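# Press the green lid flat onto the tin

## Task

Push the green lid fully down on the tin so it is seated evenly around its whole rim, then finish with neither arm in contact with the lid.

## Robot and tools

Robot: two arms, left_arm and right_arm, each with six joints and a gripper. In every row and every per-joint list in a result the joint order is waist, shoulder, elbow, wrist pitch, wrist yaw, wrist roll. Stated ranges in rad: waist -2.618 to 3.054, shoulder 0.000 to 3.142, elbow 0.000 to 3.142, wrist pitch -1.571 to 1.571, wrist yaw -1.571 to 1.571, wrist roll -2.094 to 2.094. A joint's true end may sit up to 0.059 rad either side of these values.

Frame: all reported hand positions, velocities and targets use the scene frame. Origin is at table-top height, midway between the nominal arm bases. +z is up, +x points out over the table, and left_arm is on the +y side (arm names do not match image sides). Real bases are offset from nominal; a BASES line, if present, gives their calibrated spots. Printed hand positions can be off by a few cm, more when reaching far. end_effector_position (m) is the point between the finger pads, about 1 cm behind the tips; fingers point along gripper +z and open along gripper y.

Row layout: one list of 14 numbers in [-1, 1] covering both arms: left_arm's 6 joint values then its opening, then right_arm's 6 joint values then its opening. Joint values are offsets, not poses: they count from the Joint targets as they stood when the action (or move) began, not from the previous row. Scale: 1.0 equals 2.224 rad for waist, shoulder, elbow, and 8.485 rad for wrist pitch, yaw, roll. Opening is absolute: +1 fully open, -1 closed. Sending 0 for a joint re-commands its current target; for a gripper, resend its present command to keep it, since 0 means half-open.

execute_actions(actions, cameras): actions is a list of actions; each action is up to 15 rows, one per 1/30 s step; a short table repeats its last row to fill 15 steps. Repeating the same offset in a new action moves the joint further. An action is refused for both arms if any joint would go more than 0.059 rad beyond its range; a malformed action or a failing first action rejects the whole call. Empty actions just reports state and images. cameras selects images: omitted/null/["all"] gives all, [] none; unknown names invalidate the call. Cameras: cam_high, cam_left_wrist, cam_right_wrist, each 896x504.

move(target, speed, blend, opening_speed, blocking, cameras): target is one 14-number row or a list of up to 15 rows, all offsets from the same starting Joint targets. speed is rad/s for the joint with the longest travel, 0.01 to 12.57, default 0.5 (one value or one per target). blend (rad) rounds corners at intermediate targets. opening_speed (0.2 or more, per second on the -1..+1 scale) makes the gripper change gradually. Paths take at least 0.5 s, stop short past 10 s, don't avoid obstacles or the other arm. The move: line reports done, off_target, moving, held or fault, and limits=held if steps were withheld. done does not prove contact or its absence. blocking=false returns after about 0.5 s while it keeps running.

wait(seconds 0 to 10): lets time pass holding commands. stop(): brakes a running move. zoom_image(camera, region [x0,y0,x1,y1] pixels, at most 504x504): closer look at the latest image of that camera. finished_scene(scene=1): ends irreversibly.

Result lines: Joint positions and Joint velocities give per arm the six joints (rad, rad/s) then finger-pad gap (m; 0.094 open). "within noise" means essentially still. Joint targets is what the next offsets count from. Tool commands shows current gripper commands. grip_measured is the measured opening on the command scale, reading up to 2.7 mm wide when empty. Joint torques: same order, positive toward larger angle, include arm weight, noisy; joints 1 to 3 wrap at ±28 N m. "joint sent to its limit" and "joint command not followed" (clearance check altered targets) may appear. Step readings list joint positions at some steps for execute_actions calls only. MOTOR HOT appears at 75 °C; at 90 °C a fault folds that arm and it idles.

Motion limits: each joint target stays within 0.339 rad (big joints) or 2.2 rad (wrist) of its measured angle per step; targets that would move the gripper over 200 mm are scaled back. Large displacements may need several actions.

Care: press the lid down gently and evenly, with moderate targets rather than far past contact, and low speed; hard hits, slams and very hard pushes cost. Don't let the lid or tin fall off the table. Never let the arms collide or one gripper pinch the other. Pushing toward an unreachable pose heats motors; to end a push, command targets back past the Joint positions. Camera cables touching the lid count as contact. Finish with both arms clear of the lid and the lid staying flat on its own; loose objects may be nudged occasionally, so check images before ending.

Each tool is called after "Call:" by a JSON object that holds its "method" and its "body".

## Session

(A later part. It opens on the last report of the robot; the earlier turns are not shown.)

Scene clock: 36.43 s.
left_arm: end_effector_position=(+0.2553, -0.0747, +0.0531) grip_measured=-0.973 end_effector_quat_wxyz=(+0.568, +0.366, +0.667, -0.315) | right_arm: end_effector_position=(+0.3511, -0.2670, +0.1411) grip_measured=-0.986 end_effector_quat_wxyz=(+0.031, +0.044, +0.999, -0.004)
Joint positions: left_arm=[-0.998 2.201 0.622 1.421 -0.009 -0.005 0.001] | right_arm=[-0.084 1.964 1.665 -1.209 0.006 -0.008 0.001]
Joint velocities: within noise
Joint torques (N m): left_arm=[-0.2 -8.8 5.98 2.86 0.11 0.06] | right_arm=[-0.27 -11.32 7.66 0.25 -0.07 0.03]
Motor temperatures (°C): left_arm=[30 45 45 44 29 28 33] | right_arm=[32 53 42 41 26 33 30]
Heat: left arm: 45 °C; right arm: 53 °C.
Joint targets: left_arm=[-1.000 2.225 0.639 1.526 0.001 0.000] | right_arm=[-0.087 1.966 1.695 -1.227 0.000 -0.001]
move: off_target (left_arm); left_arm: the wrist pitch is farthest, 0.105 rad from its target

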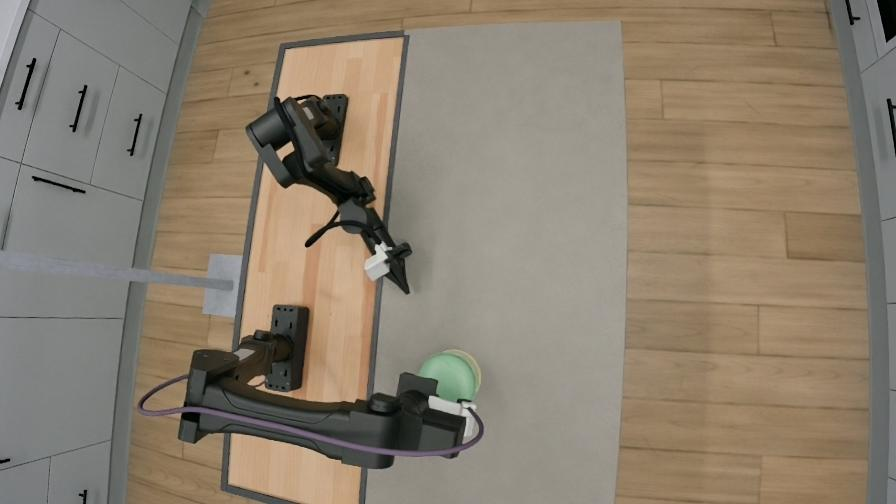

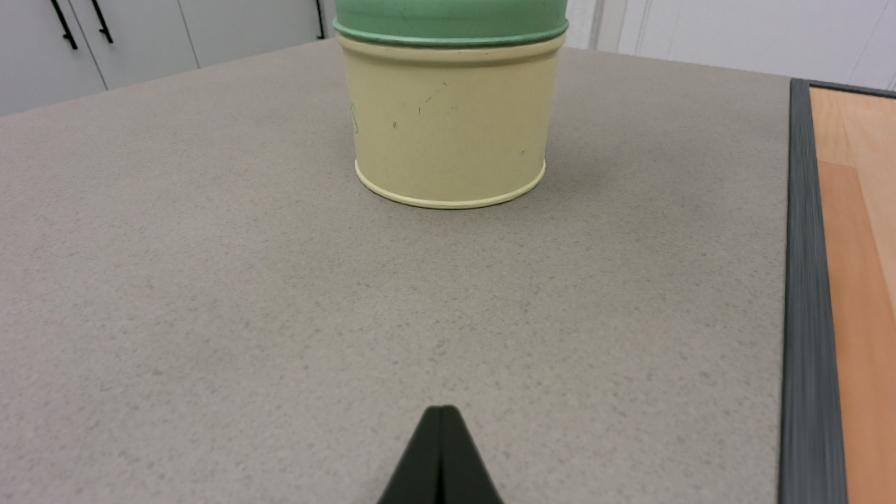

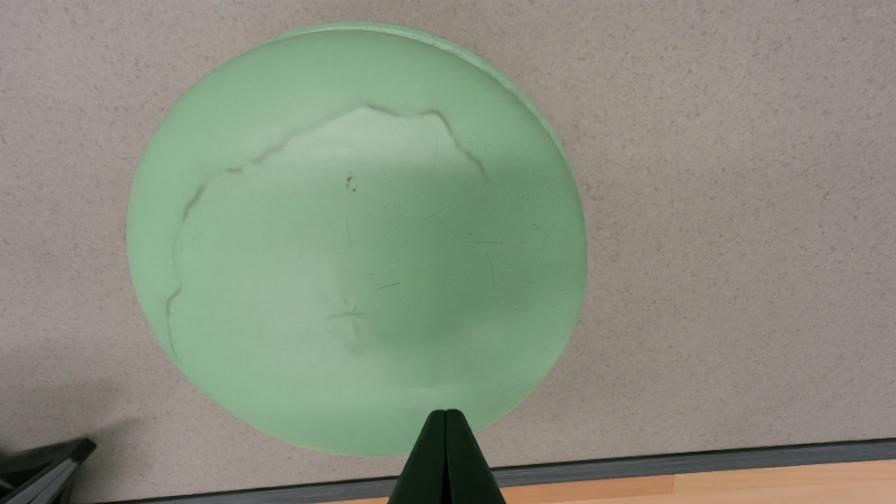

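Call:
{"method": "move", "body": {"target": [[0,0,0,-0.0113,0,0,-1,0.0229,0.0621,0.0908,-0.0075,0,0,-1],[0,0,0,-0.0113,0,0,-1,0.0229,0.0751,-0.0058,0.0212,0,0,-1]], "speed": [0.4,0.15]}}

Call:
{"method": "zoom_image", "body": {"camera": "cam_left_wrist", "region": [325, 0, 575, 80]}}

Scene clock: 41.73 s.
left_arm: end_effector_position=(+0.2551, -0.0744, +0.0505) grip_measured=-0.973 end_effector_quat_wxyz=(+0.564, +0.368, +0.670, -0.313) | right_arm: end_effector_position=(+0.3885, -0.2509, +0.1258) grip_measured=-0.986 end_effector_quat_wxyz=(+0.060, +0.021, +0.998, -0.004)
Joint positions: left_arm=[-0.998 2.201 0.622 1.41 -0.009 -0.005 0.001] | right_arm=[-0.038 2.058 1.735 -1.127 0.005 -0.008 0.001]
Joint velocities: within noise
Joint torques (N m): left_arm=[-0.17 -8.8 6 2.05 0.11 0.06] | right_arm=[0.12 -5.71 1.72 1.51 -0.05 0.06]
Motor temperatures (°C): left_arm=[29 44 45 45 29 28 34] | right_arm=[32 53 42 41 26 33 30]
Heat: left arm: 45 °C; right arm: 53 °C.
Joint targets: left_arm=[-1.000 2.225 0.639 1.430 0.001 0.000] | right_arm=[-0.036 2.134 1.683 -1.047 0.000 -0.001]
move: off_target (right_arm); right_arm: the wrist pitch is farthest, 0.080 rad from its target

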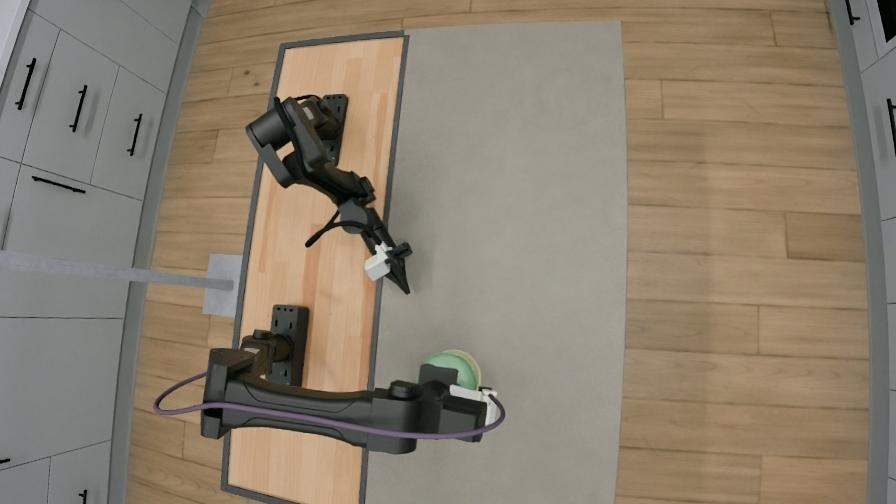

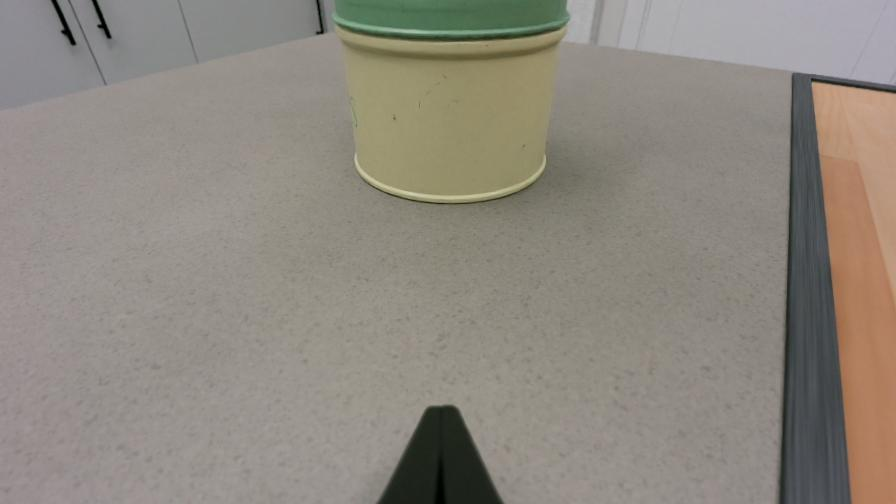

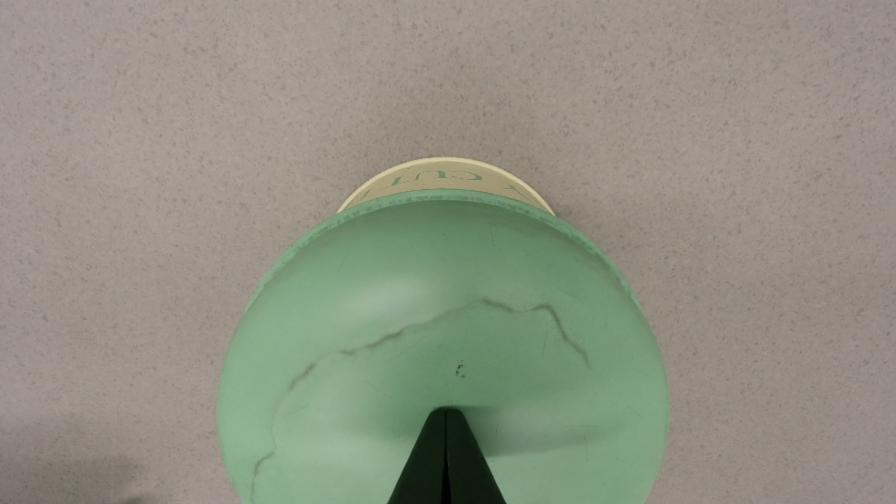

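Scaled by 2.016.

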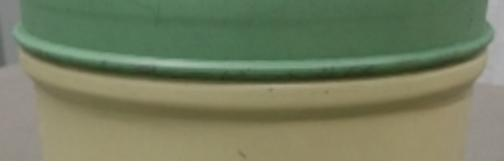

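Call:
{"method": "move", "body": {"target": [0,0,0,0,0,0,-1,0,0.054,-0.045,0.010,0,0,-1], "speed": 0.12}}

Call:
{"method": "zoom_image", "body": {"camera": "cam_left_wrist", "region": [325, 0, 575, 80]}}

Scene clock: 44.97 s.
left_arm: end_effector_position=(+0.2551, -0.0744, +0.0505) grip_measured=-0.973 end_effector_quat_wxyz=(+0.564, +0.368, +0.670, -0.313) | right_arm: end_effector_position=(+0.3864, -0.2508, +0.1196) grip_measured=-0.986 end_effector_quat_wxyz=(+0.061, +0.021, +0.998, -0.004)
Joint positions: left_arm=[-0.998 2.201 0.622 1.41 -0.009 -0.005 0.001] | right_arm=[-0.038 2.051 1.699 -1.097 0.005 -0.008 0.001]
Joint velocities: within noise
Joint torques (N m): left_arm=[-0.18 -8.81 6 2.06 0.11 0.05] | right_arm=[0.14 7.05 -3.45 2.16 -0.01 0.04]
Motor temperatures (°C): left_arm=[29 44 45 45 29 28 34] | right_arm=[32 52 41 41 26 33 30]
Heat: left arm: 45 °C; right arm: 52 °C.
Joint targets: left_arm=[-1.000 2.225 0.639 1.430 0.001 0.000] | right_arm=[-0.036 2.254 1.582 -0.962 0.000 -0.001]
move: off_target (right_arm); right_arm: the shoulder is farthest, 0.203 rad from its target

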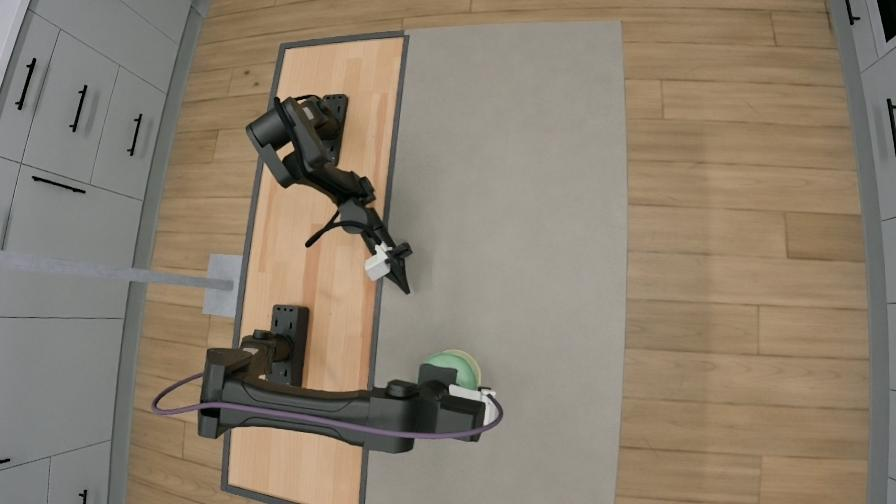

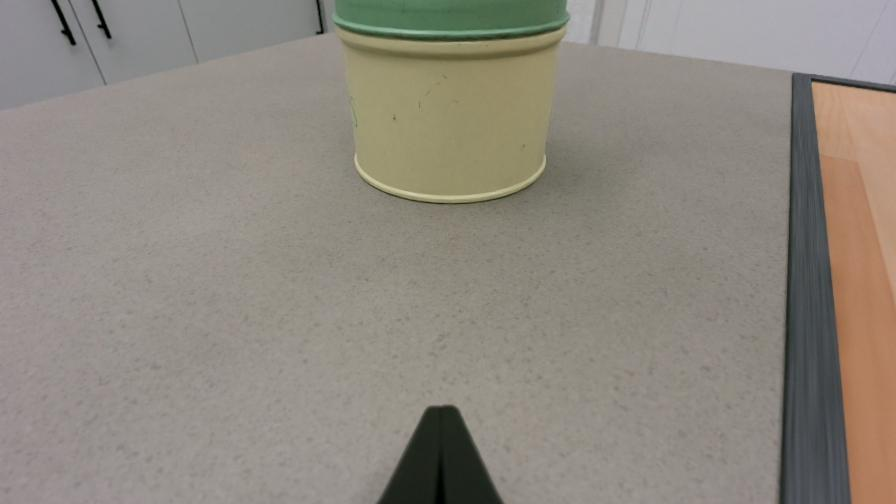

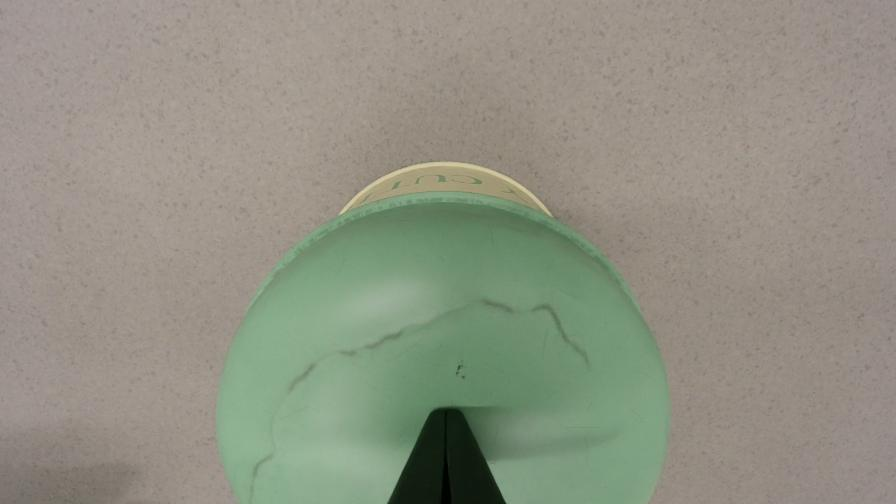

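Scaled by 2.016.

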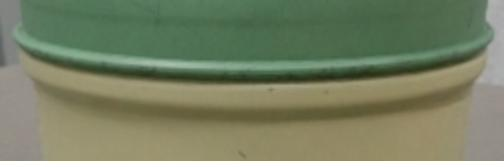

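Call:
{"method": "zoom_image", "body": {"camera": "cam_right_wrist", "region": [240, 150, 660, 320]}}

Scaled by 1.200.

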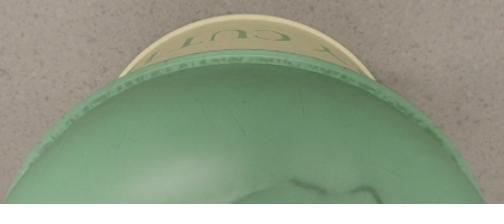

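Call:
{"method": "move", "body": {"target": [[0.2797,0,0,0,0,0,-1,0,-0.0674,0.1416,-0.0388,0,0,-1],[0.2797,0.2491,0.5935,-0.0707,0.1556,0,-1,0,-0.1138,0.143,-0.0516,0,0,-1]], "speed": [0.7,0.9]}}

Call:
{"method": "zoom_image", "body": {"camera": "cam_left_wrist", "region": [248, 0, 748, 300]}}

Scene clock: 52.23 s.
left_arm: end_effector_position=(+0.4820, -0.0525, +0.0994) grip_measured=-0.973 end_effector_quat_wxyz=(+0.477, +0.539, +0.452, -0.527) | right_arm: end_effector_position=(+0.3595, -0.2494, +0.1642) grip_measured=-0.986 end_effector_quat_wxyz=(+0.009, +0.021, +1.000, -0.003)
Joint positions: left_arm=[-0.372 2.735 1.932 0.845 1.316 -0.005 0.001] | right_arm=[-0.038 2.042 1.869 -1.381 0.005 -0.008 0.001]
Joint velocities: within noise
Joint torques (N m): left_arm=[-0.47 -14.42 10.5 1.23 0.05 0.05] | right_arm=[0.2 -16.25 7.71 0.15 -0.02 0.05]
Motor temperatures (°C): left_arm=[29 45 46 44 29 28 34] | right_arm=[32 53 42 42 26 33 30]
Heat: left arm: 46 °C; right arm: 53 °C.
Joint targets: left_arm=[-0.378 2.779 1.959 0.830 1.321 0.000] | right_arm=[-0.036 2.000 1.900 -1.400 0.000 -0.001]
move: off_target (left_arm, right_arm); left_arm: the shoulder is farthest, 0.044 rad from its target; right_arm: the shoulder is farthest, 0.041 rad from its target

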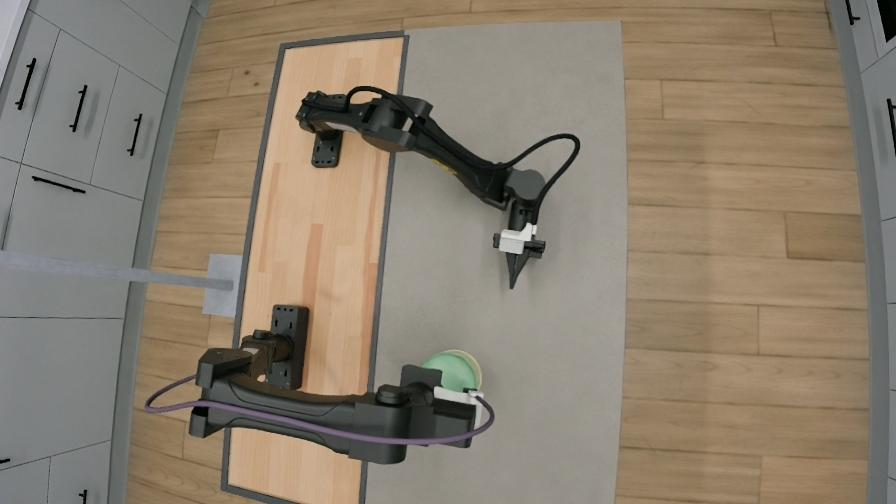

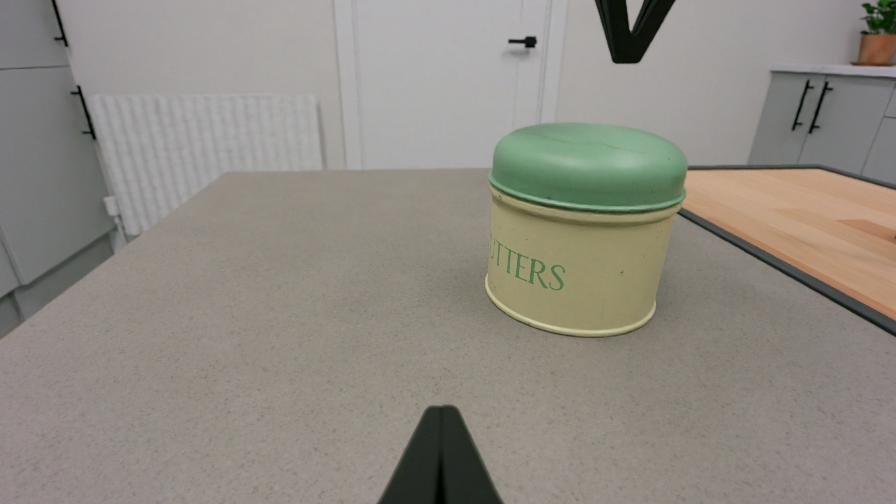

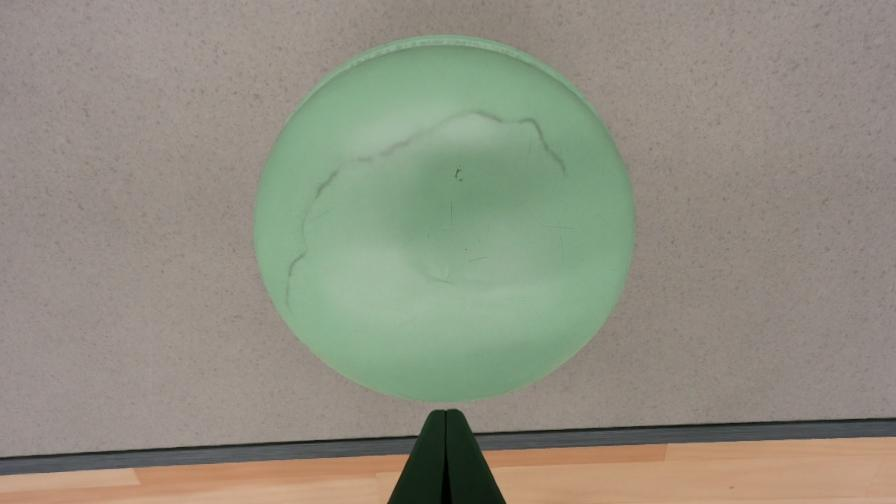

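Scaled by 1.008.

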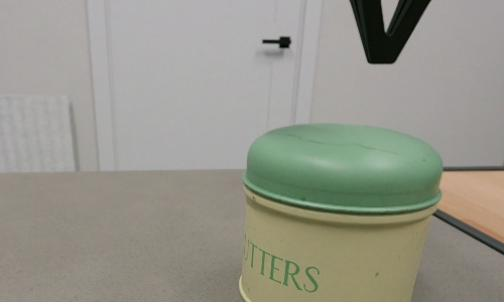

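Call:
{"method": "zoom_image", "body": {"camera": "cam_left_wrist", "region": [470, 110, 710, 240]}}

Call:
{"method": "zoom_image", "body": {"camera": "cam_left_wrist", "region": [480, 170, 590, 225]}}

Call:
{"method": "zoom_image", "body": {"camera": "cam_left_wrist", "region": [585, 170, 695, 225]}}

Scaled by 2.100.

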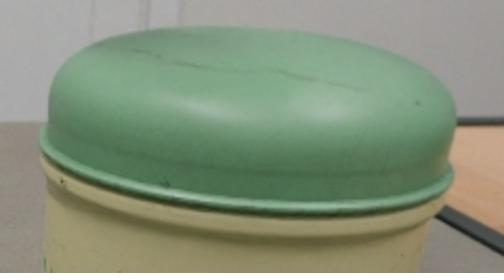

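Scaled by 4.582.

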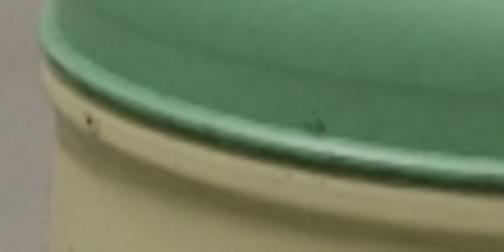

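Scaled by 4.582.

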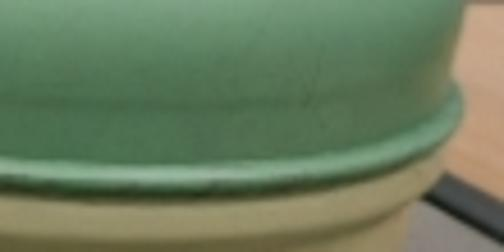

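Call:
{"method": "move", "body": {"target": [[0,0,0,0,0,0,-1,0,0.0135,-0.2518,0.0648,0,0,-1],[0,0,0,0,0,0,-1,0,0,0,0,0,0,-1]], "speed": [0.18,0.5]}}

Call:
{"method": "zoom_image", "body": {"camera": "cam_left_wrist", "region": [470, 110, 710, 240]}}

Call:
{"method": "move", "body": {"target": [[0,0,0,0,0,0,-1,-0.0427,0.0468,-0.0013,0.0128,0,0,-1],[0,0,0,0,0,0,-1,-0.0427,0.081,-0.1394,0.0578,0,0,-1]], "speed": [0.4,0.18]}}

Call:
{"method": "zoom_image", "body": {"camera": "cam_left_wrist", "region": [470, 110, 710, 240]}}

Scene clock: 60.73 s.
left_arm: end_effector_position=(+0.4819, -0.0525, +0.0993) grip_measured=-0.973 end_effector_quat_wxyz=(+0.477, +0.539, +0.452, -0.527) | right_arm: end_effector_position=(+0.3602, -0.2495, +0.1781) grip_measured=-0.986 end_effector_quat_wxyz=(+0.028, +0.021, +0.999, -0.003)
Joint positions: left_arm=[-0.372 2.735 1.932 0.845 1.317 -0.005 0.001] | right_arm=[-0.038 2.008 1.874 -1.381 0.005 -0.008 0.001]
Joint velocities: within noise
Joint torques (N m): left_arm=[-0.49 -14.43 10.48 1.23 0.06 0.05] | right_arm=[0.16 -12.66 7.35 0.21 -0.05 0.06]
Motor temperatures (°C): left_arm=[29 49 48 41 29 28 34] | right_arm=[32 53 42 41 26 33 30]
Heat: left arm: 49 °C; right arm: 53 °C.
Joint targets: left_arm=[-0.378 2.779 1.959 0.830 1.321 0.000] | right_arm=[-0.036 2.001 1.900 -1.400 0.000 -0.001]
move: off_target (left_arm); left_arm: the shoulder is farthest, 0.044 rad from its target

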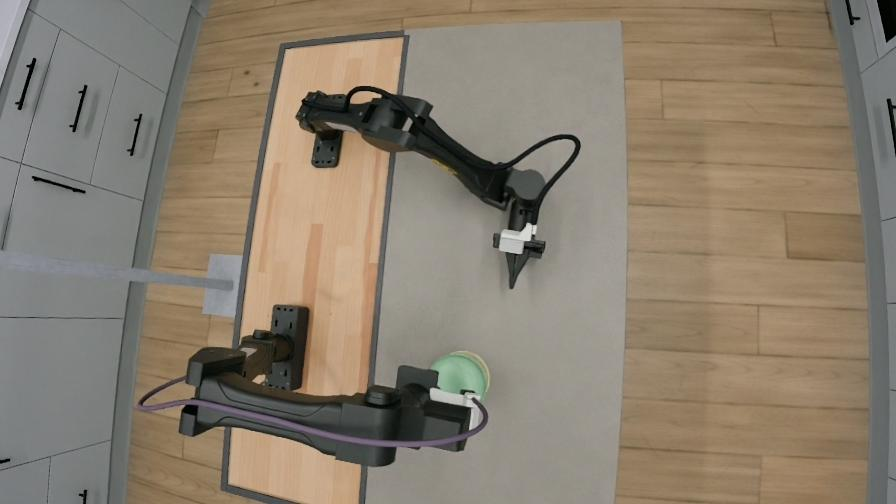

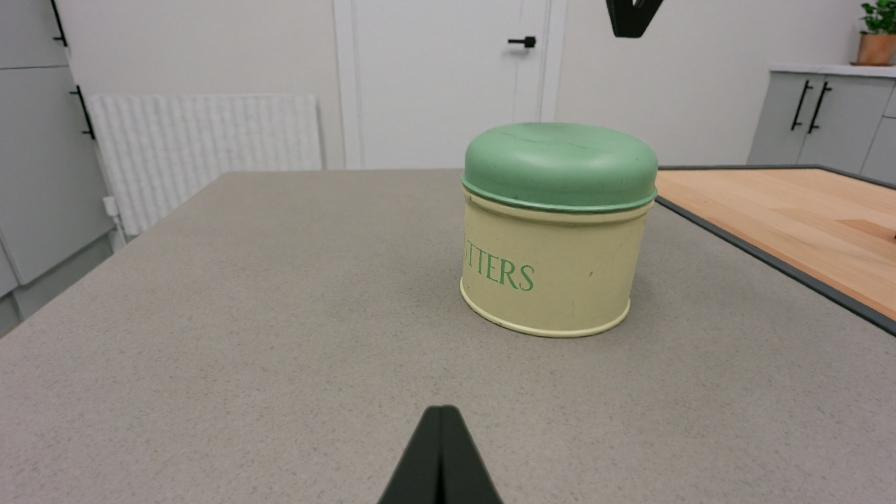

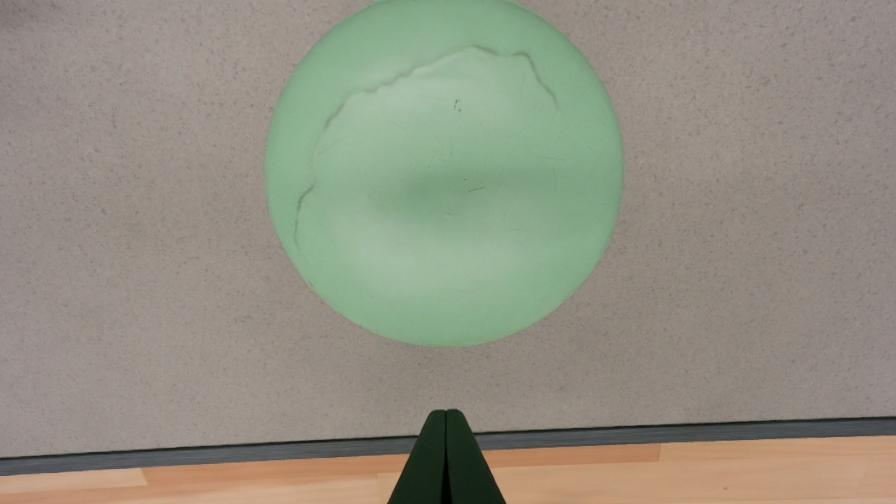

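Scaled by 2.100.

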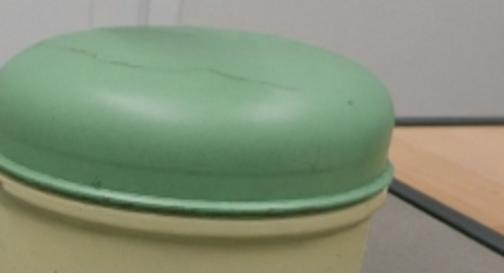

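Scene clock: 64.23 s.
left_arm: end_effector_position=(+0.4819, -0.0525, +0.0993) grip_measured=-0.973 end_effector_quat_wxyz=(+0.477, +0.539, +0.452, -0.527) | right_arm: end_effector_position=(+0.3877, -0.2930, +0.0425) grip_measured=-0.986 end_effector_quat_wxyz=(+0.039, +0.071, +0.997, -0.006)
Joint positions: left_arm=[-0.372 2.735 1.932 0.845 1.317 -0.005 0.001] | right_arm=[-0.136 2.183 1.595 -0.905 0.006 -0.006 0.001]
Joint velocities: within noise
Joint torques (N m): left_arm=[-0.49 -14.42 10.5 1.23 0.06 0.05] | right_arm=[0.51 -13.56 4.86 0.41 -0.03 0.03]
Motor temperatures (°C): left_arm=[29 50 49 41 29 28 34] | right_arm=[32 53 41 41 26 33 30]
Heat: left arm: 50 °C; right arm: 53 °C.
Joint targets: left_arm=[-0.378 2.779 1.959 0.830 1.321 0.000] | right_arm=[-0.131 2.181 1.591 -0.910 0.000 -0.001]
move: off_target (left_arm); left_arm: the shoulder is farthest, 0.044 rad from its target

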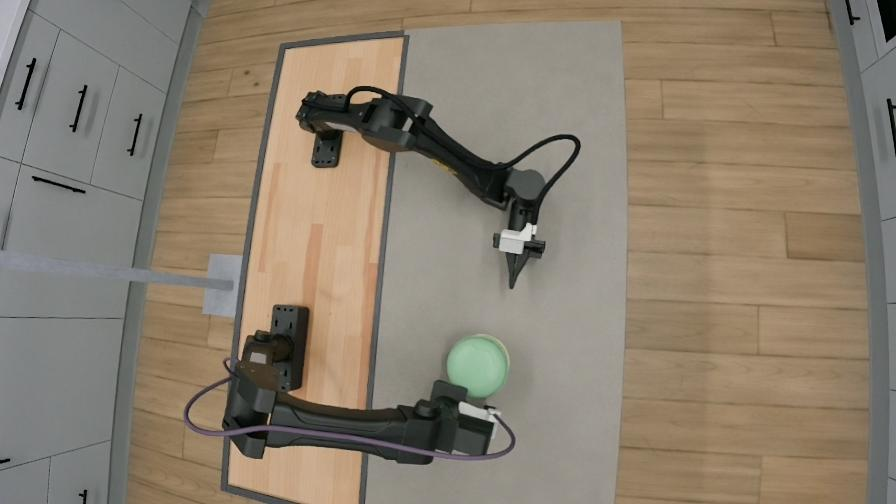

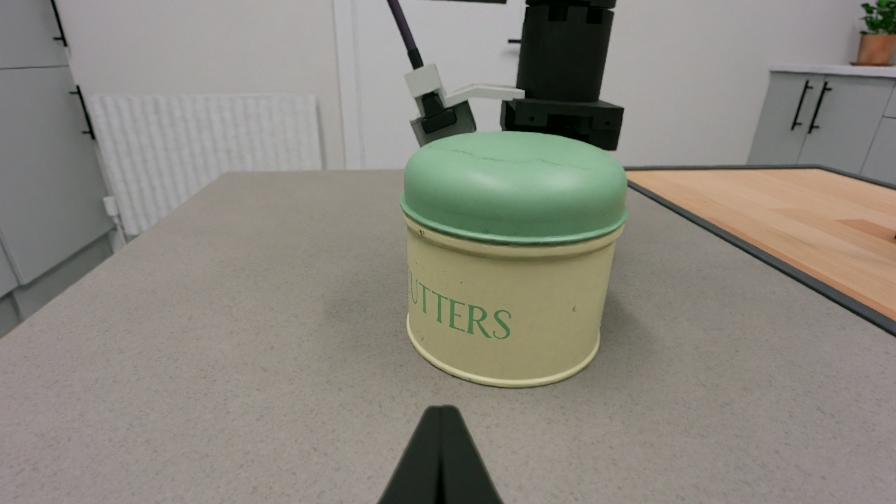

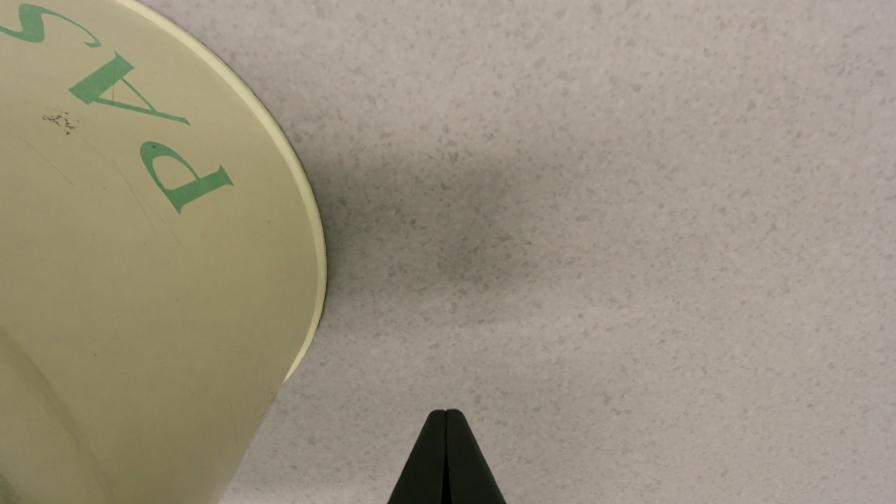

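Scaled by 2.100.

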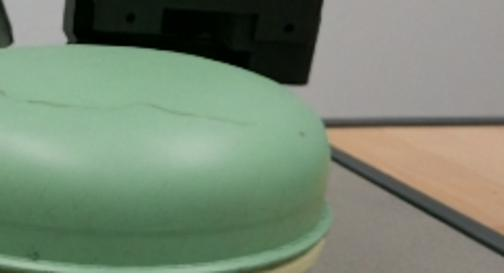

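Call:
{"method": "move", "body": {"target": [[0,0,0,0,0,0,-1,-0.03,0,0,0,0,0,-1],[0,0,0,0,0,0,-1,-0.03,-0.06,0.165,-0.05,0,0,-1]], "speed": [0.3,0.6]}}

Call:
{"method": "zoom_image", "body": {"camera": "cam_left_wrist", "region": [380, 110, 650, 280]}}

Call:
{"method": "zoom_image", "body": {"camera": "cam_left_wrist", "region": [390, 190, 640, 260]}}

Scene clock: 67.23 s.
left_arm: end_effector_position=(+0.4819, -0.0525, +0.0993) grip_measured=-0.973 end_effector_quat_wxyz=(+0.477, +0.539, +0.452, -0.527) | right_arm: end_effector_position=(+0.3815, -0.3205, +0.1709) grip_measured=-0.986 end_effector_quat_wxyz=(+0.059, +0.104, +0.993, -0.008)
Joint positions: left_arm=[-0.372 2.735 1.932 0.845 1.317 -0.005 0.001] | right_arm=[-0.203 2.072 1.935 -1.315 0.004 -0.006 0.001]
Joint velocities: within noise
Joint torques (N m): left_arm=[-0.49 -14.42 10.48 1.23 0.06 0.05] | right_arm=[0.36 -15.21 7.28 0.33 -0.04 0.08]
Motor temperatures (°C): left_arm=[29 51 50 40 29 28 34] | right_arm=[32 55 42 41 26 33 30]
Heat: left arm: 51 °C; right arm: 55 °C.
Joint targets: left_arm=[-0.378 2.779 1.959 0.830 1.321 0.000] | right_arm=[-0.197 2.047 1.957 -1.334 0.000 -0.001]
move: off_target (left_arm); left_arm: the shoulder is farthest, 0.044 rad from its target

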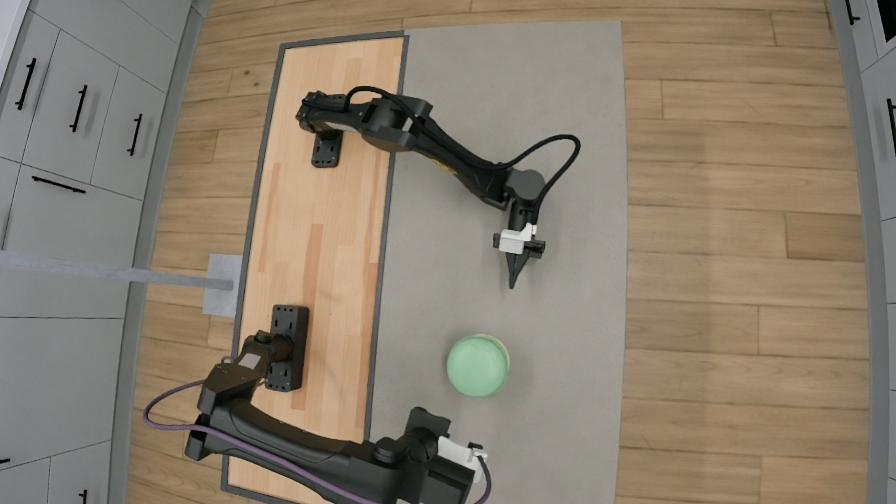

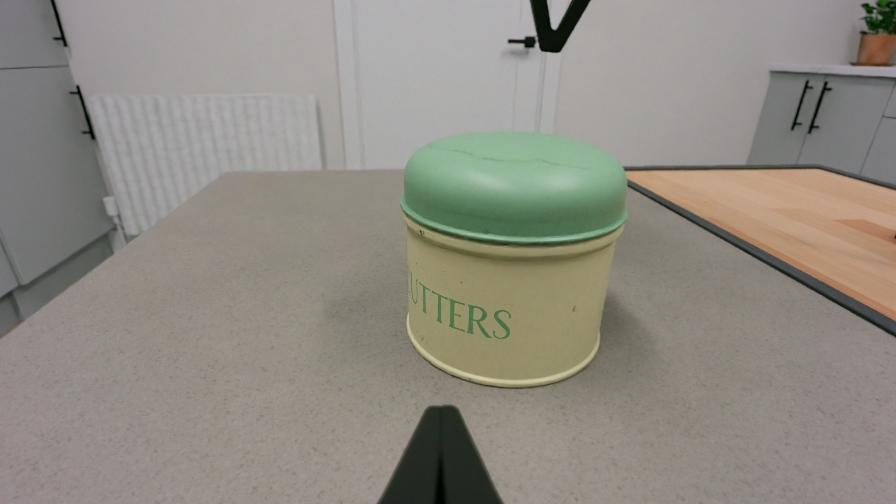

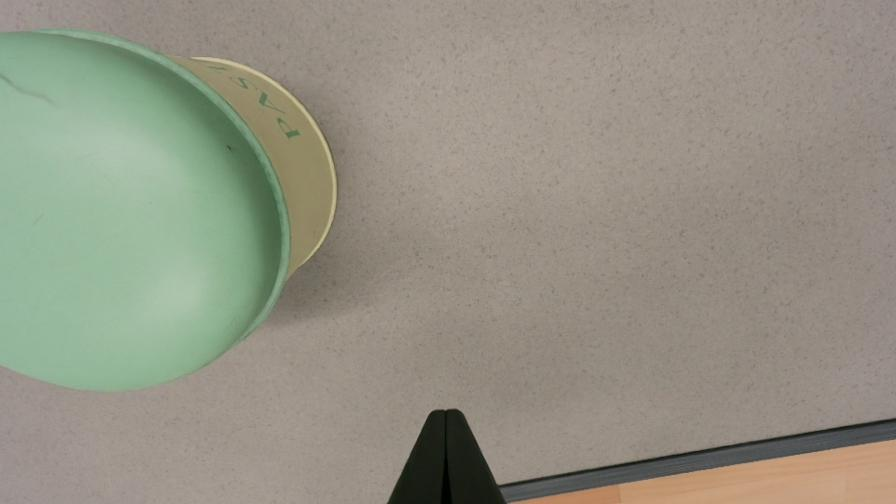

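Scaled by 1.867.

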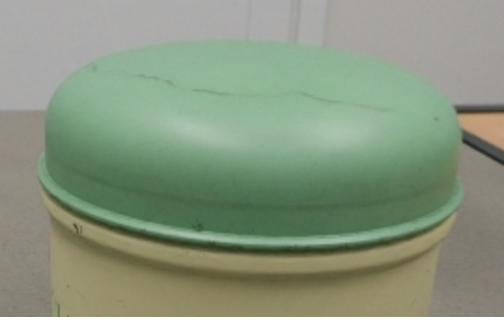

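Scaled by 2.016.

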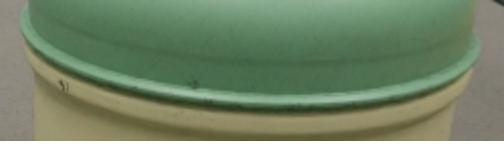

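Call:
{"method": "move", "body": {"target": [[0,0,0,0,0,0,-1,-0.3835,0,0,0,0,0,-1],[0,0,0,0,0,0,-1,-0.3835,-0.1479,-0.696,0.3115,-0.1709,0,-1]], "speed": [1.0,1.6], "blend": 0.2}}

Scene clock: 74.13 s.
left_arm: end_effector_position=(+0.4819, -0.0525, +0.0993) grip_measured=-0.973 end_effector_quat_wxyz=(+0.477, +0.539, +0.452, -0.527) | right_arm: end_effector_position=(+0.2535, -0.3864, +0.1934) grip_measured=-0.987 end_effector_quat_wxyz=(+0.691, -0.118, +0.699, +0.143)
Joint positions: left_arm=[-0.372 2.735 1.932 0.845 1.317 -0.005 0.001] | right_arm=[-1.055 1.744 0.418 1.288 -1.439 0 0.001]
Joint velocities: within noise
Joint torques (N m): left_arm=[-0.49 -14.41 10.5 1.24 0.06 0.05] | right_arm=[0.36 -9.26 3.03 1.69 -0.11 -0.02]
Motor temperatures (°C): left_arm=[29 52 51 40 29 28 34] | right_arm=[32 57 42 40 26 33 30]
Heat: left arm: 52 °C; right arm: 57 °C.
Joint targets: left_arm=[-0.378 2.779 1.959 0.830 1.321 0.000] | right_arm=[-1.051 1.718 0.409 1.309 -1.450 -0.001]
move: off_target (left_arm); left_arm: the shoulder is farthest, 0.044 rad from its target

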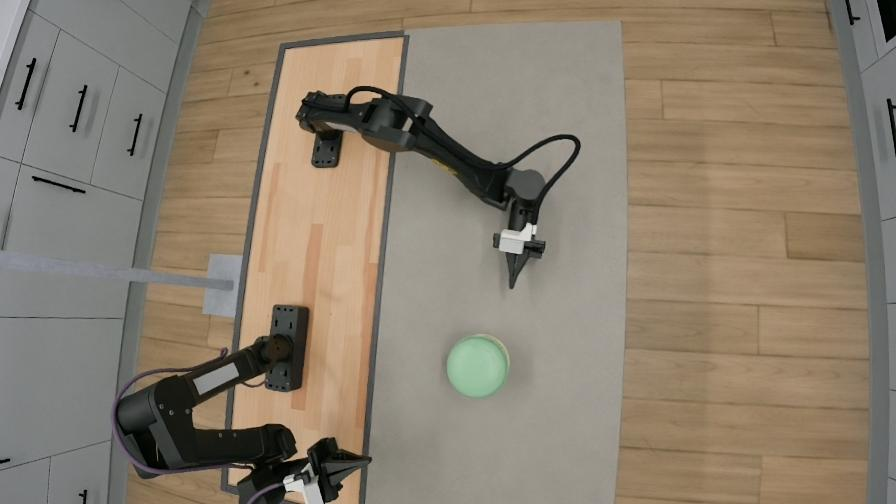

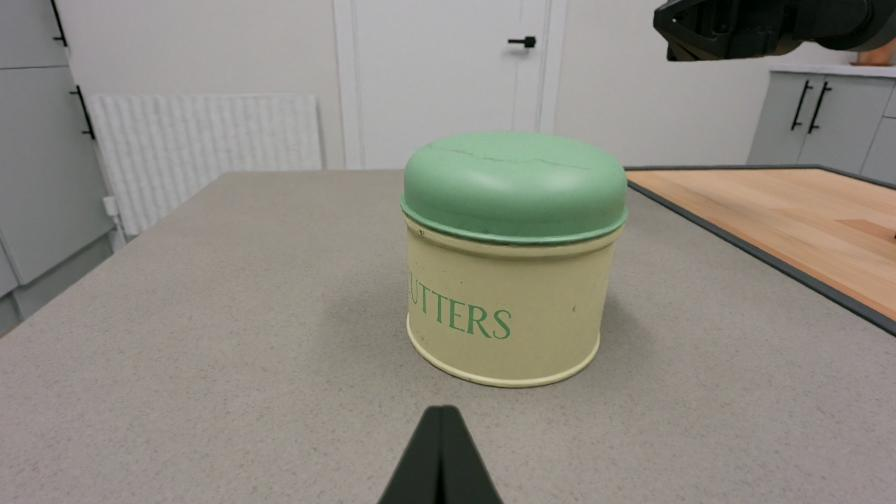

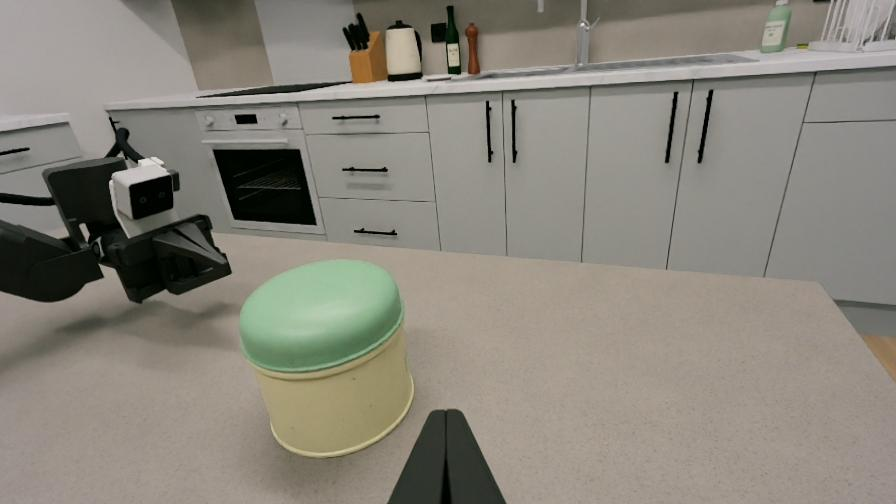

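Call:
{"method": "zoom_image", "body": {"camera": "cam_right_wrist", "region": [230, 250, 430, 410]}}

Call:
{"method": "zoom_image", "body": {"camera": "cam_right_wrist", "region": [235, 305, 415, 385]}}

Scaled by 2.520.

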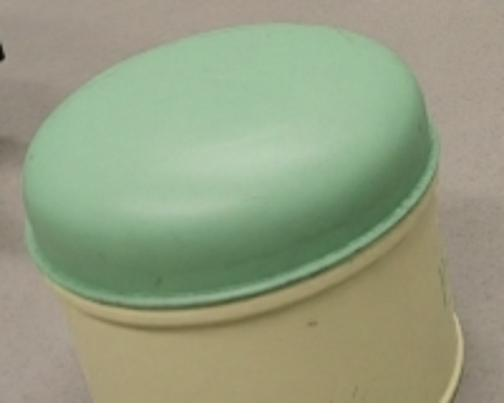

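Scaled by 2.800.

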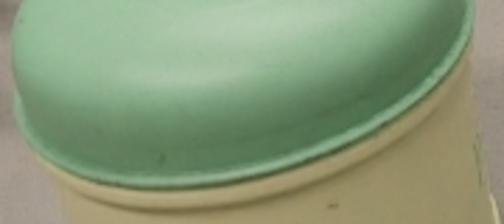

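Call:
{"method": "finished_scene", "body": {}}

The scene is finished: the task was done.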